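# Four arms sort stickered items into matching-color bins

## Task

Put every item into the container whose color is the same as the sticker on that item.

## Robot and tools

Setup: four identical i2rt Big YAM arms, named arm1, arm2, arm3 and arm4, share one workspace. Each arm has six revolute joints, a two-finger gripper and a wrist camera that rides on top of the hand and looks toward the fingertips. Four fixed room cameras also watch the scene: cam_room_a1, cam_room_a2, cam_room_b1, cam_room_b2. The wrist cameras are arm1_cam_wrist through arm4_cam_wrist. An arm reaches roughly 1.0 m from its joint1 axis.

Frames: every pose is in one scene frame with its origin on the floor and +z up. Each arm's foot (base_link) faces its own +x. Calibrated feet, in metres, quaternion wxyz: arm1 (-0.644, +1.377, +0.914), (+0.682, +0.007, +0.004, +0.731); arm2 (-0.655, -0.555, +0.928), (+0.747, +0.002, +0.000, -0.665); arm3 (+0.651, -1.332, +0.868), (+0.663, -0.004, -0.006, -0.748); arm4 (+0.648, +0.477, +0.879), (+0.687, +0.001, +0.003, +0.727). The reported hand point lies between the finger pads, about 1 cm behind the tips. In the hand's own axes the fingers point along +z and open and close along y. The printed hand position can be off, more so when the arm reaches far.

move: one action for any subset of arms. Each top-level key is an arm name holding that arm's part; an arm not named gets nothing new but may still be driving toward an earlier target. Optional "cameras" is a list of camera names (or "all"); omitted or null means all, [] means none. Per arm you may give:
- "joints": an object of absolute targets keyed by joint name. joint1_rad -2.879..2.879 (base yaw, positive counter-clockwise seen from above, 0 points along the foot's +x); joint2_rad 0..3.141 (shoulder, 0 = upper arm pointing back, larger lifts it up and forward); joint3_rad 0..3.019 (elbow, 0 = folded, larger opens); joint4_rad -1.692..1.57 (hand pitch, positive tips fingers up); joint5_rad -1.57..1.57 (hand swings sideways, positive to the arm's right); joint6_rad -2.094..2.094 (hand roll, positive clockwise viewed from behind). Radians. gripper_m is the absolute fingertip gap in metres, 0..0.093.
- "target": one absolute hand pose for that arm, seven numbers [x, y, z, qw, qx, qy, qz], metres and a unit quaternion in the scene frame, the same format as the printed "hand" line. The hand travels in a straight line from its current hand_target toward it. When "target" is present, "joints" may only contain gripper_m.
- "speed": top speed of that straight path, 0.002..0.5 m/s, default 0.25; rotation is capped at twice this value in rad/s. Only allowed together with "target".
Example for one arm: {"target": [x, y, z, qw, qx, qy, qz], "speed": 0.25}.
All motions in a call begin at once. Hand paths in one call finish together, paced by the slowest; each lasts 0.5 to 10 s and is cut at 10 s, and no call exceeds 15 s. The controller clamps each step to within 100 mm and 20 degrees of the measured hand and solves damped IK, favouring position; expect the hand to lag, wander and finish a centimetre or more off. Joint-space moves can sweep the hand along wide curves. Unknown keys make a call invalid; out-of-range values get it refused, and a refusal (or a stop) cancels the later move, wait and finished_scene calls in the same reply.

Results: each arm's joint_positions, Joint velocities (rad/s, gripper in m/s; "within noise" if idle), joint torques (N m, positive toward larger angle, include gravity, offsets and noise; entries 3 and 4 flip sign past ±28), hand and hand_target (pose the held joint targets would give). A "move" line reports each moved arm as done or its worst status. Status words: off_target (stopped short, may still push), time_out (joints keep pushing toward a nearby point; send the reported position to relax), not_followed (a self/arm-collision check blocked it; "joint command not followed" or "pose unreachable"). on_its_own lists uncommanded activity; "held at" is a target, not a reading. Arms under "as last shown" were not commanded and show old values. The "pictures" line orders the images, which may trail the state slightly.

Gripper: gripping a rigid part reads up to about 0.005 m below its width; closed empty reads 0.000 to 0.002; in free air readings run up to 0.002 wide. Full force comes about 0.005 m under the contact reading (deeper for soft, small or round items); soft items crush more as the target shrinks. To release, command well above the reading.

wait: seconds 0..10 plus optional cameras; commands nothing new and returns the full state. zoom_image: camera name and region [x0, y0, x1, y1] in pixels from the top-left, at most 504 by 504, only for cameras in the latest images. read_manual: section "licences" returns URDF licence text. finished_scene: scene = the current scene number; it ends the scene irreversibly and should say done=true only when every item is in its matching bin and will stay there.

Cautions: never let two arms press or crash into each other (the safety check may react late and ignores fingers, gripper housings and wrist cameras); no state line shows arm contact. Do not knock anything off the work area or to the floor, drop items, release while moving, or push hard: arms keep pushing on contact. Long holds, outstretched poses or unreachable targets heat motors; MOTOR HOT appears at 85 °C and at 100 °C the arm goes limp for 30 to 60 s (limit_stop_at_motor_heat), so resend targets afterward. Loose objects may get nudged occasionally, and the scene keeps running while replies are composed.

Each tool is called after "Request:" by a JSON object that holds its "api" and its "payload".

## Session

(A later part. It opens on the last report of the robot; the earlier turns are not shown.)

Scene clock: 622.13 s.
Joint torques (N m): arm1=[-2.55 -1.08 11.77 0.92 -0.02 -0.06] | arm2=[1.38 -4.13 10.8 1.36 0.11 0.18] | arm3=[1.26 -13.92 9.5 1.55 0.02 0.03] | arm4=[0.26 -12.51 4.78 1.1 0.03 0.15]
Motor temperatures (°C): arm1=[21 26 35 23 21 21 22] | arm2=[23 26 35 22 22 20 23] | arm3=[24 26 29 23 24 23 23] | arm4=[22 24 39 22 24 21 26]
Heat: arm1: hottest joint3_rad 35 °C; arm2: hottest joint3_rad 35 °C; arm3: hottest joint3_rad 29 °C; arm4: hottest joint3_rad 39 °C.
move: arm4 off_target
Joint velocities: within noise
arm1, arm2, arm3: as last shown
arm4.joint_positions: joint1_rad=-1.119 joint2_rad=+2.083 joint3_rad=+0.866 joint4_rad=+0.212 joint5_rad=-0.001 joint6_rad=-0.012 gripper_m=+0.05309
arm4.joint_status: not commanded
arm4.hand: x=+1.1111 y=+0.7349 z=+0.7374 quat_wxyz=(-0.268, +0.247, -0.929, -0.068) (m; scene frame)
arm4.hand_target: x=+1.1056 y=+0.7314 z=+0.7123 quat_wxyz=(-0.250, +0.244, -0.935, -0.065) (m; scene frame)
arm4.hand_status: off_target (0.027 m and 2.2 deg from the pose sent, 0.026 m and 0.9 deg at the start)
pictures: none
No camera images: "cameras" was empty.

Request:
{"api": "move", "payload": {"arm4": {"joints": {"gripper_m": 0.09}}, "cameras": []}}

Request:
{"api": "move", "payload": {"arm4": {"target": [1.10, 0.73, 0.95, -0.2505, 0.2435, -0.9347, -0.0652], "speed": 0.25}, "cameras": ["arm4_cam_wrist"]}}

Request:
{"api": "move", "payload": {"arm4": {"joints": {"joint2_rad": 0.848, "joint3_rad": 0.88, "joint4_rad": -1.06}}, "cameras": []}}

Request:
{"api": "move", "payload": {"arm4": {"joints": {"joint1_rad": 2.26}}, "cameras": ["arm4_cam_wrist"]}}

Scene clock: 631.53 s.
Joint torques (N m): arm1=[-3.02 -0.91 11.64 0.88 -0.03 -0.02] | arm2=[1.44 -4.31 10.82 1.32 0.11 0.18] | arm3=[1.32 -13.92 9.51 1.51 0.01 0.04] | arm4=[1.03 -13.04 4.41 0.92 0.11 0.15]
Motor temperatures (°C): arm1=[21 26 35 23 21 21 22] | arm2=[23 26 35 22 22 20 23] | arm3=[24 26 29 23 24 23 23] | arm4=[22 24 37 22 24 21 26]
Heat: arm1: hottest joint3_rad 35 °C; arm2: hottest joint3_rad 35 °C; arm3: hottest joint3_rad 29 °C; arm4: hottest joint3_rad 37 °C.
move: arm4 done
Joint velocities: within noise
arm1, arm2, arm3: as last shown
arm4.joint_positions: joint1_rad=-1.117 joint2_rad=+2.089 joint3_rad=+0.872 joint4_rad=+0.217 joint5_rad=-0.002 joint6_rad=-0.012 gripper_m=+0.08990
arm4.joint_status: all done
arm4.hand: x=+1.1126 y=+0.7375 z=+0.7367 quat_wxyz=(-0.270, +0.249, -0.928, -0.070) (m; scene frame)
arm4.hand_target: x=+1.1058 y=+0.7314 z=+0.7123 quat_wxyz=(-0.251, +0.244, -0.935, -0.065) (m; scene frame)
arm4.hand_status: not commanded
pictures: none
No camera images: "cameras" was empty.

Scene clock: 633.20 s.
Joint torques (N m): arm1=[-2.78 -1.38 11.67 0.75 0 -0.03] | arm2=[1.32 -4.25 10.77 1.32 0.11 0.18] | arm3=[1.26 -13.98 9.51 1.54 0.03 0.03] | arm4=[0.85 -13.92 9.7 0.34 0.16 0.14]
Motor temperatures (°C): arm1=[21 26 35 23 21 21 22] | arm2=[23 26 35 22 22 20 23] | arm3=[24 26 29 23 24 23 23] | arm4=[22 24 37 22 24 21 26]
Heat: arm1: hottest joint3_rad 35 °C; arm2: hottest joint3_rad 35 °C; arm3: hottest joint3_rad 29 °C; arm4: hottest joint3_rad 37 °C.
move: arm4 off_target
Joint velocities: within noise
arm1.joint_positions: joint1_rad=-2.225 joint2_rad=+0.838 joint3_rad=+0.882 joint4_rad=-1.082 joint5_rad=-0.014 joint6_rad=-0.008 gripper_m=+0.08796
arm1.joint_status: not commanded
arm1.hand: x=-0.3673 y=+1.1983 z=+1.1718 quat_wxyz=(-0.246, -0.273, -0.927, +0.072) (m; scene frame)
arm1.hand_target: x=-0.3700 y=+1.1960 z=+1.1701 quat_wxyz=(-0.239, -0.275, -0.929, +0.071) (m; scene frame)
arm1.hand_status: not commanded
arm2.joint_positions: joint1_rad=+2.033 joint2_rad=+0.840 joint3_rad=+0.870 joint4_rad=-1.022 joint5_rad=+0.002 joint6_rad=-0.007 gripper_m=+0.09193
arm2.joint_status: not commanded
arm2.hand: x=-0.3741 y=-0.3729 z=+1.1927 quat_wxyz=(-0.276, +0.276, -0.917, -0.081) (m; scene frame)
arm2.hand_target: x=-0.3791 y=-0.3741 z=+1.1802 quat_wxyz=(-0.258, +0.275, -0.923, -0.077) (m; scene frame)
arm2.hand_status: not commanded
arm3.joint_positions: joint1_rad=+1.498 joint2_rad=+1.388 joint3_rad=+1.327 joint4_rad=-1.014 joint5_rad=+0.000 joint6_rad=-0.008 gripper_m=+0.09398
arm3.joint_status: not commanded
arm3.hand: x=+1.1588 y=-1.4280 z=+1.1448 quat_wxyz=(-0.245, -0.088, -0.965, +0.031) (m; scene frame)
arm3.hand_target: x=+1.1615 y=-1.4273 z=+1.1522 quat_wxyz=(-0.257, -0.091, -0.962, +0.031) (m; scene frame)
arm3.hand_status: not commanded
arm4.joint_positions: joint1_rad=-1.117 joint2_rad=+1.550 joint3_rad=+0.894 joint4_rad=-0.403 joint5_rad=-0.002 joint6_rad=-0.012 gripper_m=+0.08992
arm4.joint_status: not commanded
arm4.hand: x=+1.0889 y=+0.7243 z=+0.9395 quat_wxyz=(-0.243, +0.251, -0.935, -0.062) (m; scene frame)
arm4.hand_target: x=+1.0997 y=+0.7299 z=+0.9503 quat_wxyz=(-0.251, +0.244, -0.935, -0.065) (m; scene frame)
arm4.hand_status: off_target (0.016 m and 1.3 deg from the pose sent, 0.214 m and 2.5 deg at the start)
pictures: arm4_cam_wrist
Images, in order (width x height): arm4_cam_wrist 672x504.

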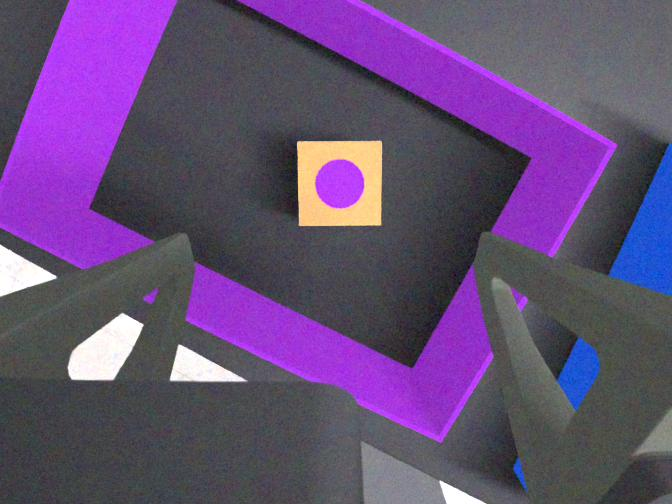

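Scene clock: 634.53 s.
Joint torques (N m): arm1=[-2.2 -1.26 11.75 0.77 -0.01 -0.03] | arm2=[1.32 -4.25 10.8 1.31 0.1 0.18] | arm3=[1.32 -13.92 9.51 1.54 0.02 0.03] | arm4=[0.62 -3.43 9.52 0.47 0.18 0.16]
Motor temperatures (°C): arm1=[21 26 35 23 21 21 22] | arm2=[23 26 35 22 22 20 23] | arm3=[24 26 29 23 24 23 23] | arm4=[22 24 37 22 24 21 26]
Heat: arm1: hottest joint3_rad 35 °C; arm2: hottest joint3_rad 35 °C; arm3: hottest joint3_rad 29 °C; arm4: hottest joint3_rad 37 °C.
move: arm4 done
Joint velocities: within noise
arm1, arm2, arm3: as last shown
arm4.joint_positions: joint1_rad=-1.117 joint2_rad=+0.843 joint3_rad=+0.876 joint4_rad=-1.048 joint5_rad=-0.002 joint6_rad=-0.012 gripper_m=+0.08992
arm4.joint_status: all done
arm4.hand: x=+0.9388 y=+0.6404 z=+1.1392 quat_wxyz=(-0.263, +0.249, -0.930, -0.068) (m; scene frame)
arm4.hand_target: x=+0.9381 y=+0.6396 z=+1.1382 quat_wxyz=(-0.256, +0.243, -0.933, -0.067) (m; scene frame)
arm4.hand_status: not commanded
pictures: none
No camera images: "cameras" was empty.

Scene clock: 637.20 s.
Joint torques (N m): arm1=[-3.02 -0.91 11.62 0.72 -0.07 -0.02] | arm2=[1.26 -4.31 10.78 1.35 0.11 0.19] | arm3=[1.26 -13.98 9.51 1.52 0.03 0.02] | arm4=[0.97 -3.25 9.65 0.46 0.13 0.14]
Motor temperatures (°C): arm1=[21 26 35 23 21 21 22] | arm2=[23 26 35 22 22 20 23] | arm3=[24 26 29 23 24 23 23] | arm4=[22 24 38 22 24 21 26]
Heat: arm1: hottest joint3_rad 35 °C; arm2: hottest joint3_rad 35 °C; arm3: hottest joint3_rad 29 °C; arm4: hottest joint3_rad 38 °C.
move: arm4 done
Joint velocities: within noise
arm1, arm2, arm3: as last shown
arm4.joint_positions: joint1_rad=+2.258 joint2_rad=+0.843 joint3_rad=+0.876 joint4_rad=-1.048 joint5_rad=-0.001 joint6_rad=-0.011 gripper_m=+0.08996
arm4.joint_status: all done
arm4.hand: x=+0.4045 y=+0.2537 z=+1.1431 quat_wxyz=(+0.099, +0.893, +0.354, -0.258) (m; scene frame)
arm4.hand_target: x=+0.4056 y=+0.2540 z=+1.1420 quat_wxyz=(+0.099, +0.897, +0.350, -0.252) (m; scene frame)
arm4.hand_status: not commanded
pictures: arm4_cam_wrist
Images, in order (width x height): arm4_cam_wrist 672x504.

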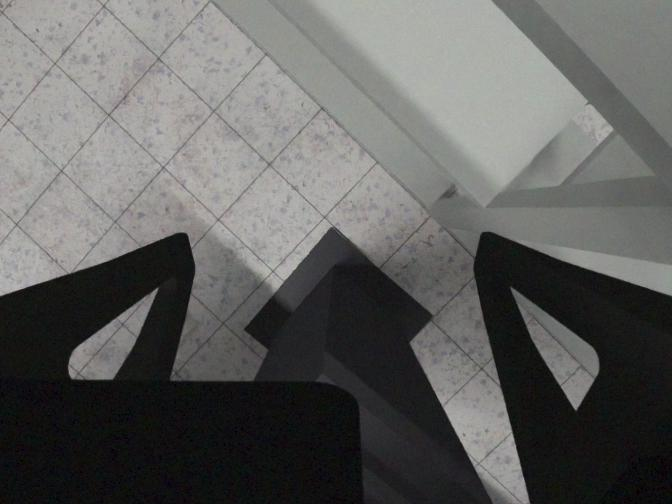

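Request:
{"api": "move", "payload": {"arm4": {"target": [0.085, -0.055, 1.14, 0.0739, 0.9256, 0.2760, -0.2480], "speed": 0.25}, "cameras": ["arm4_cam_wrist"]}}

Scene clock: 643.57 s.
Joint torques (N m): arm1=[-2.55 -0.67 11.75 0.88 -0.07 -0.04] | arm2=[1.38 -4.37 10.8 1.35 0.11 0.19] | arm3=[1.14 -13.86 9.47 1.58 0.02 0.02] | arm4=[1.61 -22.71 12.96 0.43 0.27 0.18]
Motor temperatures (°C): arm1=[21 26 35 23 21 21 22] | arm2=[23 26 35 22 22 20 23] | arm3=[24 26 29 23 24 23 23] | arm4=[22 24 39 22 24 21 25]
Heat: arm1: hottest joint3_rad 35 °C; arm2: hottest joint3_rad 35 °C; arm3: hottest joint3_rad 29 °C; arm4: hottest joint3_rad 39 °C.
move: arm4 off_target
Joint velocities: within noise
arm1, arm2, arm3: as last shown
arm4.joint_positions: joint1_rad=+2.285 joint2_rad=+2.092 joint3_rad=+2.200 joint4_rad=-1.184 joint5_rad=+0.095 joint6_rad=+0.160 gripper_m=+0.08996
arm4.joint_status: not commanded
arm4.hand: x=+0.0883 y=-0.0428 z=+1.1343 quat_wxyz=(+0.069, +0.926, +0.280, -0.242) (m; scene frame)
arm4.hand_target: x=+0.0855 y=-0.0545 z=+1.1399 quat_wxyz=(+0.074, +0.925, +0.276, -0.249) (m; scene frame)
arm4.hand_status: off_target (0.014 m and 1.0 deg from the pose sent, 0.444 m and 10.2 deg at the start)
pictures: arm4_cam_wrist
Images, in order (width x height): arm4_cam_wrist 672x504.

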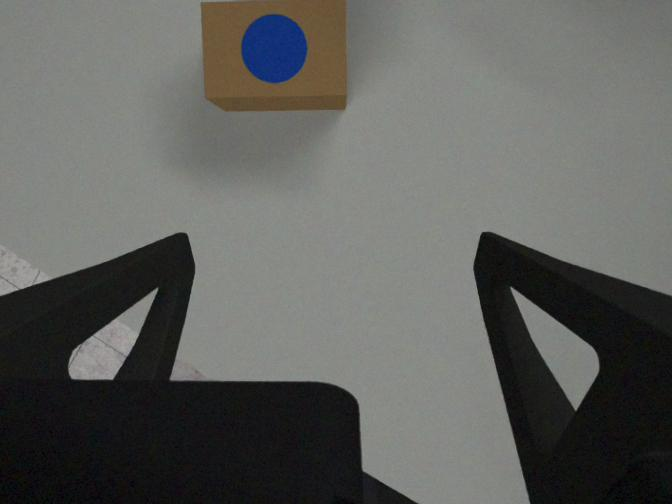

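Request:
{"api": "move", "payload": {"arm4": {"target": [0.026, -0.125, 1.09, 0.0739, 0.9256, 0.2760, -0.2480], "speed": 0.15}, "cameras": ["arm4_cam_wrist"]}}

Scene clock: 651.17 s.
Joint torques (N m): arm1=[-2.43 -0.38 11.71 0.96 -0.02 -0.05] | arm2=[1.32 -4.13 10.76 1.36 0.11 0.18] | arm3=[1.2 -13.86 9.55 1.55 0.01 0.02] | arm4=[1.32 -28.04 12.45 0.69 0.28 0.15]
Motor temperatures (°C): arm1=[21 26 35 23 21 21 22] | arm2=[23 26 35 22 22 20 23] | arm3=[24 26 29 23 24 23 23] | arm4=[22 24 41 22 24 21 25]
Heat: arm1: hottest joint3_rad 35 °C; arm2: hottest joint3_rad 35 °C; arm3: hottest joint3_rad 29 °C; arm4: hottest joint3_rad 41 °C.
move: arm4 off_target
Joint velocities: within noise
arm1, arm2, arm3: as last shown
arm4.joint_positions: joint1_rad=+2.296 joint2_rad=+2.546 joint3_rad=+2.879 joint4_rad=-1.359 joint5_rad=+0.100 joint6_rad=+0.165 gripper_m=+0.08996
arm4.joint_status: not commanded
arm4.hand: x=+0.0252 y=-0.1165 z=+1.0857 quat_wxyz=(+0.080, +0.920, +0.279, -0.264) (m; scene frame)
arm4.hand_target: x=+0.0269 y=-0.1238 z=+1.0896 quat_wxyz=(+0.086, +0.918, +0.275, -0.271) (m; scene frame)
arm4.hand_status: off_target (0.010 m and 2.1 deg from the pose sent, 0.112 m and 1.0 deg at the start; a joint's target at an end of its range on 21 of 47 steps)
pictures: arm4_cam_wrist
Images, in order (width x height): arm4_cam_wrist 672x504.

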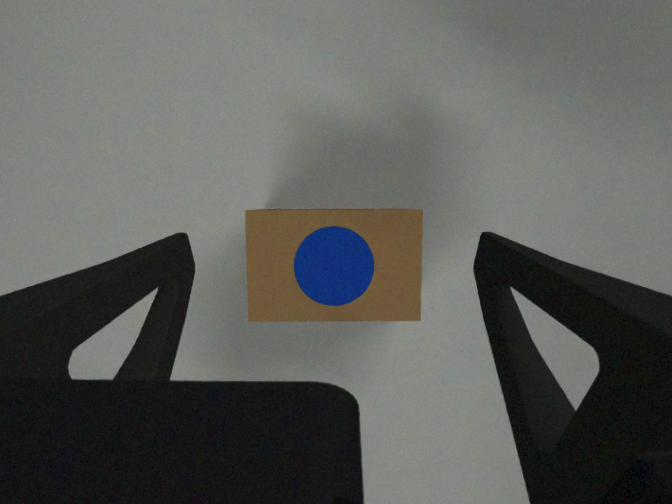

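Request:
{"api": "move", "payload": {"arm4": {"target": [0.033, -0.119, 1.025, 0.0739, 0.9256, 0.2760, -0.2480], "speed": 0.1}, "cameras": ["arm4_cam_wrist"]}}

Scene clock: 657.60 s.
Joint torques (N m): arm1=[-2.73 -0.67 11.58 0.91 -0.06 -0.06] | arm2=[1.2 -4.31 10.82 1.33 0.11 0.17] | arm3=[1.26 -13.8 9.54 1.48 0 0.03] | arm4=[1.44 -30.92 8.85 1.4 0.26 0.18]
Motor temperatures (°C): arm1=[21 25 35 23 21 21 22] | arm2=[23 26 35 22 22 20 23] | arm3=[24 26 29 23 24 23 23] | arm4=[22 26 42 22 24 21 25]
Heat: arm1: hottest joint3_rad 35 °C; arm2: hottest joint3_rad 35 °C; arm3: hottest joint3_rad 29 °C; arm4: hottest joint3_rad 42 °C.
move: arm4 off_target
Joint velocities: within noise
arm1, arm2, arm3: as last shown
arm4.joint_positions: joint1_rad=+2.296 joint2_rad=+2.467 joint3_rad=+2.559 joint4_rad=-1.177 joint5_rad=+0.101 joint6_rad=+0.172 gripper_m=+0.08996
arm4.joint_status: not commanded
arm4.hand: x=+0.0295 y=-0.1120 z=+1.0162 quat_wxyz=(+0.068, +0.928, +0.279, -0.239) (m; scene frame)
arm4.hand_target: x=+0.0329 y=-0.1188 z=+1.0250 quat_wxyz=(+0.074, +0.926, +0.276, -0.248) (m; scene frame)
arm4.hand_status: off_target (0.012 m and 1.4 deg from the pose sent, 0.061 m and 2.1 deg at the start)
pictures: arm4_cam_wrist
Images, in order (width x height): arm4_cam_wrist 672x504.

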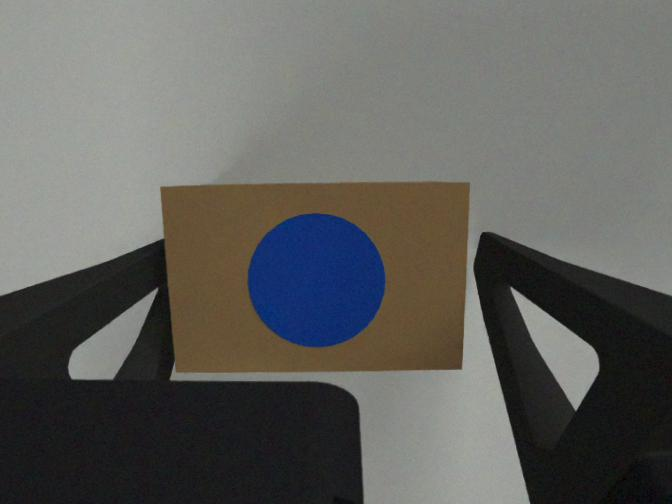

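Request:
{"api": "move", "payload": {"arm4": {"joints": {"gripper_m": 0.063}}, "cameras": []}}

Request:
{"api": "move", "payload": {"arm4": {"target": [0.033, -0.119, 1.13, 0.0739, 0.9256, 0.2760, -0.2480], "speed": 0.15}, "cameras": ["arm4_cam_wrist"]}}

Scene clock: 663.63 s.
Joint torques (N m): arm1=[-2.61 -0.85 11.66 1.01 -0.05 -0.05] | arm2=[1.38 -4.19 10.81 1.35 0.11 0.18] | arm3=[1.38 -14.04 9.54 1.51 0.02 0.02] | arm4=[1.61 -30.8 8.76 1.21 0.24 0.17]
Motor temperatures (°C): arm1=[21 25 35 23 21 21 22] | arm2=[23 26 35 22 22 20 23] | arm3=[24 26 30 23 24 23 23] | arm4=[22 27 41 22 24 21 25]
Heat: arm1: hottest joint3_rad 35 °C; arm2: hottest joint3_rad 35 °C; arm3: hottest joint3_rad 30 °C; arm4: hottest joint3_rad 41 °C.
move: arm4 off_target
Joint velocities: within noise
arm1, arm2, arm3: as last shown
arm4.joint_positions: joint1_rad=+2.296 joint2_rad=+2.467 joint3_rad=+2.559 joint4_rad=-1.176 joint5_rad=+0.102 joint6_rad=+0.172 gripper_m=+0.06904
arm4.joint_status: gripper_m off_target (ended at +0.06907, target +0.06300)
arm4.hand: x=+0.0294 y=-0.1120 z=+1.0162 quat_wxyz=(+0.067, +0.928, +0.279, -0.239) (m; scene frame)
arm4.hand_target: x=+0.0330 y=-0.1188 z=+1.0250 quat_wxyz=(+0.074, +0.926, +0.276, -0.248) (m; scene frame)
arm4.hand_status: not commanded
pictures: none
No camera images: "cameras" was empty.

Scene clock: 664.87 s.
Joint torques (N m): arm1=[-2.9 -0.38 11.62 0.92 -0.04 -0.03] | arm2=[1.2 -4.31 10.77 1.33 0.11 0.19] | arm3=[1.26 -13.86 9.47 1.5 0.02 0.03] | arm4=[1.79 -27.22 10.8 0.69 0.21 0.12]
Motor temperatures (°C): arm1=[21 25 35 23 21 21 22] | arm2=[23 26 35 22 22 20 23] | arm3=[24 26 30 23 24 23 23] | arm4=[22 28 41 22 24 21 25]
Heat: arm1: hottest joint3_rad 35 °C; arm2: hottest joint3_rad 35 °C; arm3: hottest joint3_rad 30 °C; arm4: hottest joint3_rad 41 °C.
move: arm4 off_target
Joint velocities: within noise
arm1, arm2, arm3: as last shown
arm4.joint_positions: joint1_rad=+2.296 joint2_rad=+2.489 joint3_rad=+2.900 joint4_rad=-1.381 joint5_rad=+0.102 joint6_rad=+0.172 gripper_m=+0.06904
arm4.joint_status: not commanded
arm4.hand: x=+0.0316 y=-0.1099 z=+1.1410 quat_wxyz=(+0.093, +0.914, +0.272, -0.287) (m; scene frame)
arm4.hand_target: x=+0.0340 y=-0.1178 z=+1.1295 quat_wxyz=(+0.093, +0.914, +0.275, -0.284) (m; scene frame)
arm4.hand_status: off_target (0.014 m and 5.2 deg from the pose sent, 0.114 m and 1.4 deg at the start; a joint's target at an end of its range on 19 of 37 steps)
pictures: arm4_cam_wrist
Images, in order (width x height): arm4_cam_wrist 672x504.

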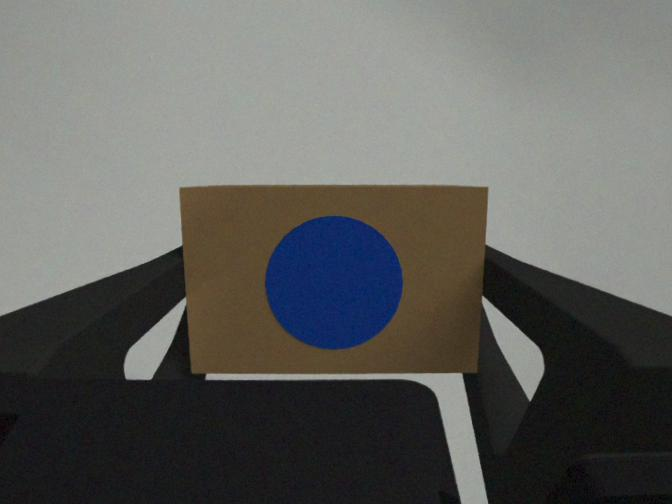

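Request:
{"api": "move", "payload": {"arm4": {"target": [0.41, 0.258, 1.16, 0.0739, 0.9256, 0.2760, -0.2480], "speed": 0.3}, "cameras": []}}

Request:
{"api": "move", "payload": {"arm4": {"joints": {"joint1_rad": -1.763, "joint5_rad": 0, "joint6_rad": 0}}, "cameras": []}}

Request:
{"api": "move", "payload": {"arm4": {"target": [1.145, 0.41, 1.0, -0.2397, -0.0651, -0.9685, 0.0161], "speed": 0.25}, "cameras": ["arm4_cam_wrist"]}}

Scene clock: 676.70 s.
Joint torques (N m): arm1=[-3.08 -0.97 11.63 0.65 -0.01 -0.07] | arm2=[1.32 -4.25 10.8 1.35 0.11 0.19] | arm3=[1.44 -13.86 9.54 1.52 0.02 0.03] | arm4=[1.61 -3.02 9.22 0.36 0.28 0.19]
Motor temperatures (°C): arm1=[21 25 35 23 21 21 22] | arm2=[23 26 35 22 22 20 23] | arm3=[24 26 30 23 24 23 23] | arm4=[22 27 40 22 24 21 26]
Heat: arm1: hottest joint3_rad 35 °C; arm2: hottest joint3_rad 35 °C; arm3: hottest joint3_rad 30 °C; arm4: hottest joint3_rad 40 °C.
move: arm4 done
Joint velocities: within noise
arm1.joint_positions: joint1_rad=-2.225 joint2_rad=+0.838 joint3_rad=+0.882 joint4_rad=-1.082 joint5_rad=-0.014 joint6_rad=-0.008 gripper_m=+0.08796
arm1.joint_status: not commanded
arm1.hand: x=-0.3673 y=+1.1983 z=+1.1718 quat_wxyz=(-0.246, -0.273, -0.927, +0.072) (m; scene frame)
arm1.hand_target: x=-0.3700 y=+1.1960 z=+1.1701 quat_wxyz=(-0.239, -0.275, -0.929, +0.071) (m; scene frame)
arm1.hand_status: not commanded
arm2.joint_positions: joint1_rad=+2.033 joint2_rad=+0.840 joint3_rad=+0.870 joint4_rad=-1.022 joint5_rad=+0.002 joint6_rad=-0.007 gripper_m=+0.09193
arm2.joint_status: not commanded
arm2.hand: x=-0.3741 y=-0.3729 z=+1.1927 quat_wxyz=(-0.276, +0.276, -0.917, -0.081) (m; scene frame)
arm2.hand_target: x=-0.3791 y=-0.3741 z=+1.1802 quat_wxyz=(-0.258, +0.275, -0.923, -0.077) (m; scene frame)
arm2.hand_status: not commanded
arm3.joint_positions: joint1_rad=+1.498 joint2_rad=+1.388 joint3_rad=+1.327 joint4_rad=-1.014 joint5_rad=+0.000 joint6_rad=-0.008 gripper_m=+0.09398
arm3.joint_status: not commanded
arm3.hand: x=+1.1588 y=-1.4280 z=+1.1448 quat_wxyz=(-0.245, -0.088, -0.965, +0.031) (m; scene frame)
arm3.hand_target: x=+1.1615 y=-1.4273 z=+1.1522 quat_wxyz=(-0.257, -0.091, -0.962, +0.031) (m; scene frame)
arm3.hand_status: not commanded
arm4.joint_positions: joint1_rad=+2.309 joint2_rad=+0.846 joint3_rad=+0.941 joint4_rad=-1.138 joint5_rad=+0.107 joint6_rad=+0.181 gripper_m=+0.06904
arm4.joint_status: not commanded
arm4.hand: x=+0.4079 y=+0.2594 z=+1.1645 quat_wxyz=(+0.077, +0.923, +0.277, -0.257) (m; scene frame)
arm4.hand_target: x=+0.4100 y=+0.2581 z=+1.1600 quat_wxyz=(+0.074, +0.926, +0.276, -0.248) (m; scene frame)
arm4.hand_status: done (0.005 m and 1.1 deg from the pose sent, 0.528 m and 5.2 deg at the start)
pictures: none
No camera images: "cameras" was empty.

Scene clock: 679.73 s.
Joint torques (N m): arm1=[-2.84 -1.08 11.63 0.79 -0.02 -0.03] | arm2=[1.32 -4.37 10.8 1.33 0.11 0.17] | arm3=[1.44 -13.8 9.52 1.54 0.02 0.02] | arm4=[0.73 -3.72 9.17 0.57 0.08 -0.08]
Motor temperatures (°C): arm1=[21 25 35 23 21 21 22] | arm2=[23 26 35 22 22 20 23] | arm3=[24 26 30 23 24 23 23] | arm4=[22 27 40 22 24 21 26]
Heat: arm1: hottest joint3_rad 35 °C; arm2: hottest joint3_rad 35 °C; arm3: hottest joint3_rad 30 °C; arm4: hottest joint3_rad 40 °C.
move: arm4 done
Joint velocities: within noise
arm1, arm2, arm3: as last shown
arm4.joint_positions: joint1_rad=-1.761 joint2_rad=+0.849 joint3_rad=+0.941 joint4_rad=-1.138 joint5_rad=+0.000 joint6_rad=+0.013 gripper_m=+0.06908
arm4.joint_status: all done
arm4.hand: x=+0.9724 y=+0.4344 z=+1.1595 quat_wxyz=(-0.257, -0.070, -0.964, +0.017) (m; scene frame)
arm4.hand_target: x=+0.9712 y=+0.4340 z=+1.1558 quat_wxyz=(-0.248, -0.065, -0.966, +0.019) (m; scene frame)
arm4.hand_status: not commanded
pictures: none
No camera images: "cameras" was empty.

Scene clock: 681.50 s.
Joint torques (N m): arm1=[-2.37 -0.97 11.67 1.07 -0.04 -0.05] | arm2=[1.2 -4.31 10.81 1.33 0.11 0.18] | arm3=[1.2 -13.86 9.5 1.5 0.02 0.02] | arm4=[0.79 -12.45 11.49 1.28 -0.07 -0.08]
Motor temperatures (°C): arm1=[21 25 35 23 21 21 22] | arm2=[23 26 35 22 22 20 23] | arm3=[24 26 30 23 24 23 23] | arm4=[22 26 40 22 24 21 26]
Heat: arm1: hottest joint3_rad 35 °C; arm2: hottest joint3_rad 35 °C; arm3: hottest joint3_rad 30 °C; arm4: hottest joint3_rad 40 °C.
move: arm4 off_target
Joint velocities: within noise
arm1, arm2, arm3: as last shown
arm4.joint_positions: joint1_rad=-1.761 joint2_rad=+1.450 joint3_rad=+0.928 joint4_rad=-0.624 joint5_rad=-0.001 joint6_rad=+0.013 gripper_m=+0.06908
arm4.joint_status: not commanded
arm4.hand: x=+1.1199 y=+0.4140 z=+0.9769 quat_wxyz=(-0.208, -0.071, -0.975, +0.014) (m; scene frame)
arm4.hand_target: x=+1.1433 y=+0.4103 z=+1.0006 quat_wxyz=(-0.240, -0.065, -0.969, +0.016) (m; scene frame)
arm4.hand_status: off_target (0.034 m and 3.8 deg from the pose sent, 0.236 m and 2.1 deg at the start)
pictures: arm4_cam_wrist
Images, in order (width x height): arm4_cam_wrist 672x504.

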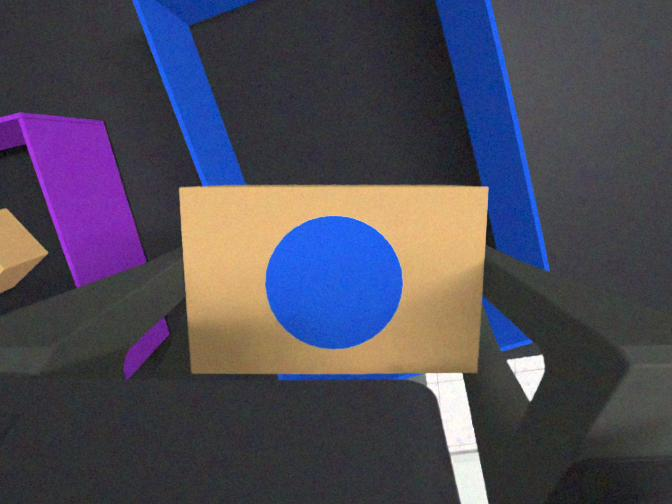

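Request:
{"api": "move", "payload": {"arm4": {"target": [1.165, 0.388, 0.88, -0.2396, 0.0678, -0.9684, -0.0168], "speed": 0.2}, "cameras": ["arm4_cam_wrist"]}}

Scene clock: 690.40 s.
Joint torques (N m): arm1=[-2.84 -0.97 11.77 0.9 -0.05 -0.03] | arm2=[1.38 -4.25 10.81 1.32 0.11 0.18] | arm3=[1.32 -13.92 9.52 1.48 0.02 0.02] | arm4=[-0.15 -14.74 6.89 1.21 -0.15 -0.1]
Motor temperatures (°C): arm1=[21 25 35 23 21 21 22] | arm2=[23 26 35 22 22 20 23] | arm3=[24 26 30 23 24 23 23] | arm4=[22 26 40 22 24 21 26]
Heat: arm1: hottest joint3_rad 35 °C; arm2: hottest joint3_rad 35 °C; arm3: hottest joint3_rad 30 °C; arm4: hottest joint3_rad 40 °C.
move: arm4 done
Joint velocities: within noise
arm1, arm2, arm3: as last shown
arm4.joint_positions: joint1_rad=-1.848 joint2_rad=+1.720 joint3_rad=+0.928 joint4_rad=-0.330 joint5_rad=-0.168 joint6_rad=-0.310 gripper_m=+0.06908
arm4.joint_status: not commanded
arm4.hand: x=+1.1605 y=+0.3915 z=+0.8804 quat_wxyz=(-0.233, +0.063, -0.970, -0.019) (m; scene frame)
arm4.hand_target: x=+1.1648 y=+0.3880 z=+0.8799 quat_wxyz=(-0.239, +0.068, -0.968, -0.017) (m; scene frame)
arm4.hand_status: done (0.006 m and 1.1 deg from the pose sent, 0.110 m and 16.8 deg at the start)
pictures: arm4_cam_wrist
Images, in order (width x height): arm4_cam_wrist 672x504.

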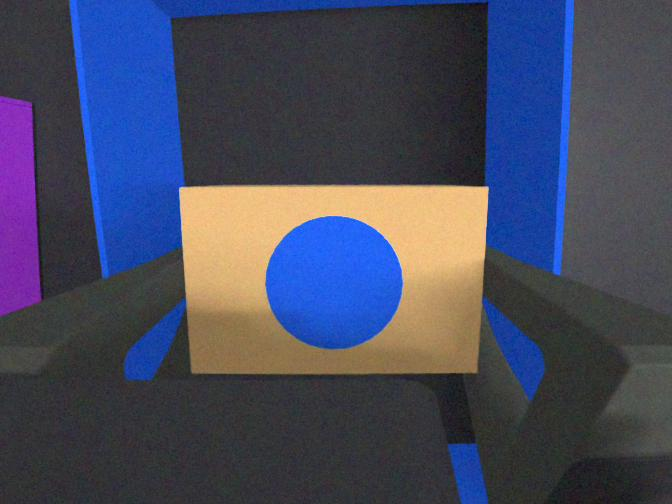

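Request:
{"api": "move", "payload": {"arm4": {"target": [1.168, 0.386, 0.77, -0.2396, 0.0678, -0.9684, -0.0168], "speed": 0.15}, "cameras": []}}

Request:
{"api": "move", "payload": {"arm4": {"target": [1.170, 0.386, 0.745, -0.2396, 0.0678, -0.9684, -0.0168], "speed": 0.06}, "cameras": ["arm4_cam_wrist"]}}

Request:
{"api": "move", "payload": {"arm4": {"target": [1.170, 0.386, 0.732, -0.2396, 0.0678, -0.9684, -0.0168], "speed": 0.05}, "cameras": []}}

Scene clock: 697.53 s.
Joint torques (N m): arm1=[-2.49 -0.5 11.63 0.68 -0.08 -0.03] | arm2=[1.26 -4.25 10.81 1.33 0.11 0.18] | arm3=[1.26 -13.98 9.48 1.51 0.02 0.03] | arm4=[-0.03 -15.97 5.03 1.28 -0.17 -0.11]
Motor temperatures (°C): arm1=[21 25 35 23 21 21 22] | arm2=[23 25 35 22 22 20 23] | arm3=[24 26 30 23 24 23 23] | arm4=[22 26 39 22 24 21 26]
Heat: arm1: hottest joint3_rad 35 °C; arm2: hottest joint3_rad 35 °C; arm3: hottest joint3_rad 30 °C; arm4: hottest joint3_rad 39 °C.
move: arm4 done
Joint velocities: within noise
arm1, arm2, arm3: as last shown
arm4.joint_positions: joint1_rad=-1.848 joint2_rad=+1.981 joint3_rad=+0.907 joint4_rad=-0.046 joint5_rad=-0.168 joint6_rad=-0.312 gripper_m=+0.06908
arm4.joint_status: not commanded
arm4.hand: x=+1.1644 y=+0.3902 z=+0.7730 quat_wxyz=(-0.234, +0.064, -0.970, -0.019) (m; scene frame)
arm4.hand_target: x=+1.1679 y=+0.3859 z=+0.7701 quat_wxyz=(-0.240, +0.068, -0.968, -0.017) (m; scene frame)
arm4.hand_status: done (0.006 m and 0.8 deg from the pose sent, 0.111 m and 1.0 deg at the start)
pictures: none
No camera images: "cameras" was empty.

Scene clock: 698.57 s.
Joint torques (N m): arm1=[-2.43 -0.79 11.56 0.77 -0.01 -0.04] | arm2=[1.2 -4.19 10.8 1.33 0.1 0.17] | arm3=[1.14 -13.98 9.52 1.48 0.02 0.03] | arm4=[0.21 -16.21 5.5 1.28 -0.15 -0.06]
Motor temperatures (°C): arm1=[21 25 35 23 21 21 22] | arm2=[23 25 35 22 22 20 23] | arm3=[24 26 30 23 24 23 23] | arm4=[22 26 39 22 24 21 26]
Heat: arm1: hottest joint3_rad 35 °C; arm2: hottest joint3_rad 35 °C; arm3: hottest joint3_rad 30 °C; arm4: hottest joint3_rad 39 °C.
move: arm4 done
Joint velocities: within noise
arm1, arm2, arm3: as last shown
arm4.joint_positions: joint1_rad=-1.848 joint2_rad=+2.042 joint3_rad=+0.907 joint4_rad=+0.009 joint5_rad=-0.168 joint6_rad=-0.312 gripper_m=+0.06908
arm4.joint_status: not commanded
arm4.hand: x=+1.1614 y=+0.3908 z=+0.7482 quat_wxyz=(-0.232, +0.064, -0.971, -0.020) (m; scene frame)
arm4.hand_target: x=+1.1696 y=+0.3860 z=+0.7451 quat_wxyz=(-0.239, +0.068, -0.968, -0.017) (m; scene frame)
arm4.hand_status: done (0.010 m and 1.1 deg from the pose sent, 0.029 m and 0.8 deg at the start)
pictures: arm4_cam_wrist
Images, in order (width x height): arm4_cam_wrist 672x504.

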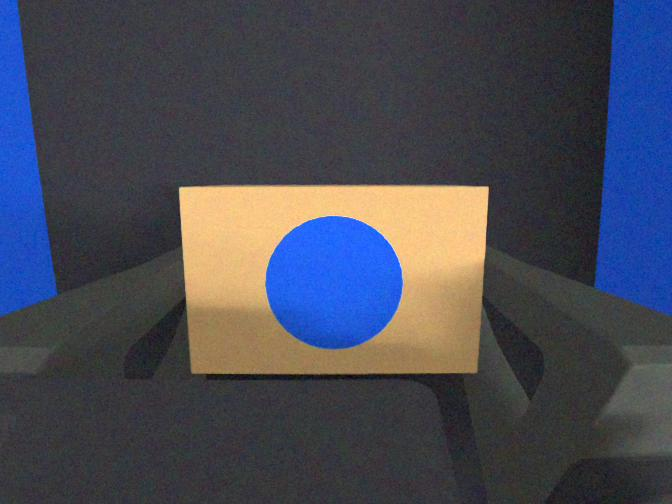

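Scene clock: 699.53 s.
Joint torques (N m): arm1=[-2.9 -0.85 11.51 0.85 -0.06 -0.03] | arm2=[1.26 -4.25 10.8 1.35 0.11 0.18] | arm3=[1.38 -14.04 9.47 1.54 0.02 0.02] | arm4=[-0.5 -15.27 5.57 1.21 -0.14 -0.07]
Motor temperatures (°C): arm1=[21 25 35 23 21 21 22] | arm2=[23 25 35 22 22 20 23] | arm3=[24 26 30 23 24 23 23] | arm4=[22 26 39 22 24 21 26]
Heat: arm1: hottest joint3_rad 35 °C; arm2: hottest joint3_rad 35 °C; arm3: hottest joint3_rad 30 °C; arm4: hottest joint3_rad 39 °C.
move: arm4 off_target
Joint velocities: within noise
arm1, arm2, arm3: as last shown
arm4.joint_positions: joint1_rad=-1.848 joint2_rad=+2.063 joint3_rad=+0.908 joint4_rad=+0.042 joint5_rad=-0.168 joint6_rad=-0.315 gripper_m=+0.06908
arm4.joint_status: not commanded
arm4.hand: x=+1.1634 y=+0.3903 z=+0.7413 quat_wxyz=(-0.237, +0.065, -0.969, -0.018) (m; scene frame)
arm4.hand_target: x=+1.1696 y=+0.3860 z=+0.7323 quat_wxyz=(-0.240, +0.068, -0.968, -0.017) (m; scene frame)
arm4.hand_status: off_target (0.012 m and 0.4 deg from the pose sent, 0.019 m and 1.1 deg at the start)
pictures: none
No camera images: "cameras" was empty.

Request:
{"api": "move", "payload": {"arm4": {"joints": {"gripper_m": 0.088}}, "cameras": []}}

Request:
{"api": "move", "payload": {"arm4": {"target": [1.15, 0.390, 1.0, -0.2396, 0.0678, -0.9684, -0.0168], "speed": 0.25}, "cameras": ["arm4_cam_wrist"]}}

Scene clock: 702.97 s.
Joint torques (N m): arm1=[-2.2 -1.2 11.71 0.72 -0.03 -0.01] | arm2=[1.32 -4.37 10.78 1.36 0.11 0.18] | arm3=[1.38 -13.92 9.5 1.51 0.01 0.02] | arm4=[0.03 -15.03 5.53 1.24 -0.12 -0.1]
Motor temperatures (°C): arm1=[21 25 35 23 21 21 22] | arm2=[23 25 35 22 22 20 23] | arm3=[24 26 30 23 24 23 23] | arm4=[22 26 38 22 24 21 26]
Heat: arm1: hottest joint3_rad 35 °C; arm2: hottest joint3_rad 35 °C; arm3: hottest joint3_rad 30 °C; arm4: hottest joint3_rad 38 °C.
move: arm4 done
Joint velocities: within noise
arm1, arm2, arm3: as last shown
arm4.joint_positions: joint1_rad=-1.848 joint2_rad=+2.066 joint3_rad=+0.908 joint4_rad=+0.042 joint5_rad=-0.169 joint6_rad=-0.315 gripper_m=+0.08792
arm4.joint_status: all done
arm4.hand: x=+1.1627 y=+0.3905 z=+0.7400 quat_wxyz=(-0.236, +0.065, -0.969, -0.018) (m; scene frame)
arm4.hand_target: x=+1.1696 y=+0.3860 z=+0.7323 quat_wxyz=(-0.240, +0.068, -0.968, -0.017) (m; scene frame)
arm4.hand_status: not commanded
pictures: none
No camera images: "cameras" was empty.

Scene clock: 704.73 s.
Joint torques (N m): arm1=[-2.49 -0.85 11.63 0.84 -0.04 -0.04] | arm2=[1.44 -4.19 10.8 1.31 0.11 0.18] | arm3=[1.38 -13.92 9.52 1.48 0.03 0.03] | arm4=[0.21 -12.86 10.45 0.34 -0.15 -0.1]
Motor temperatures (°C): arm1=[21 25 35 23 21 21 22] | arm2=[23 25 35 22 22 20 23] | arm3=[24 26 30 23 24 23 23] | arm4=[22 26 38 22 24 21 26]
Heat: arm1: hottest joint3_rad 35 °C; arm2: hottest joint3_rad 35 °C; arm3: hottest joint3_rad 30 °C; arm4: hottest joint3_rad 38 °C.
move: arm4 off_target
Joint velocities: within noise
arm1.joint_positions: joint1_rad=-2.225 joint2_rad=+0.838 joint3_rad=+0.882 joint4_rad=-1.082 joint5_rad=-0.014 joint6_rad=-0.008 gripper_m=+0.08796
arm1.joint_status: not commanded
arm1.hand: x=-0.3673 y=+1.1983 z=+1.1718 quat_wxyz=(-0.246, -0.273, -0.927, +0.072) (m; scene frame)
arm1.hand_target: x=-0.3700 y=+1.1960 z=+1.1701 quat_wxyz=(-0.239, -0.275, -0.929, +0.071) (m; scene frame)
arm1.hand_status: not commanded
arm2.joint_positions: joint1_rad=+2.033 joint2_rad=+0.840 joint3_rad=+0.870 joint4_rad=-1.022 joint5_rad=+0.002 joint6_rad=-0.007 gripper_m=+0.09193
arm2.joint_status: not commanded
arm2.hand: x=-0.3741 y=-0.3729 z=+1.1927 quat_wxyz=(-0.276, +0.276, -0.917, -0.081) (m; scene frame)
arm2.hand_target: x=-0.3791 y=-0.3741 z=+1.1802 quat_wxyz=(-0.258, +0.275, -0.923, -0.077) (m; scene frame)
arm2.hand_status: not commanded
arm3.joint_positions: joint1_rad=+1.498 joint2_rad=+1.388 joint3_rad=+1.327 joint4_rad=-1.014 joint5_rad=+0.000 joint6_rad=-0.008 gripper_m=+0.09398
arm3.joint_status: not commanded
arm3.hand: x=+1.1588 y=-1.4280 z=+1.1448 quat_wxyz=(-0.245, -0.088, -0.965, +0.031) (m; scene frame)
arm3.hand_target: x=+1.1615 y=-1.4273 z=+1.1522 quat_wxyz=(-0.257, -0.091, -0.962, +0.031) (m; scene frame)
arm3.hand_status: not commanded
arm4.joint_positions: joint1_rad=-1.849 joint2_rad=+1.482 joint3_rad=+0.988 joint4_rad=-0.630 joint5_rad=-0.170 joint6_rad=-0.316 gripper_m=+0.08792
arm4.joint_status: not commanded
arm4.hand: x=+1.1398 y=+0.3965 z=+0.9899 quat_wxyz=(-0.232, +0.065, -0.970, -0.020) (m; scene frame)
arm4.hand_target: x=+1.1496 y=+0.3900 z=+1.0001 quat_wxyz=(-0.240, +0.068, -0.968, -0.017) (m; scene frame)
arm4.hand_status: off_target (0.016 m and 1.0 deg from the pose sent, 0.260 m and 0.5 deg at the start)
pictures: arm4_cam_wrist
Images, in order (width x height): arm4_cam_wrist 672x504.

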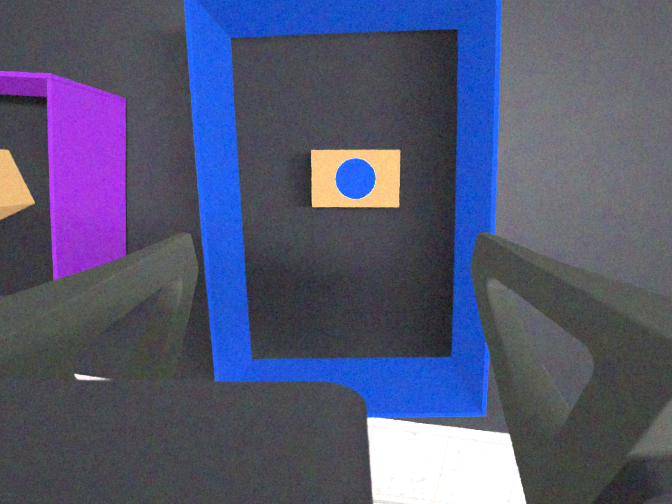

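Request:
{"api": "finished_scene", "payload": {"scene": 1, "done": true}}

The scene is finished: the task was done.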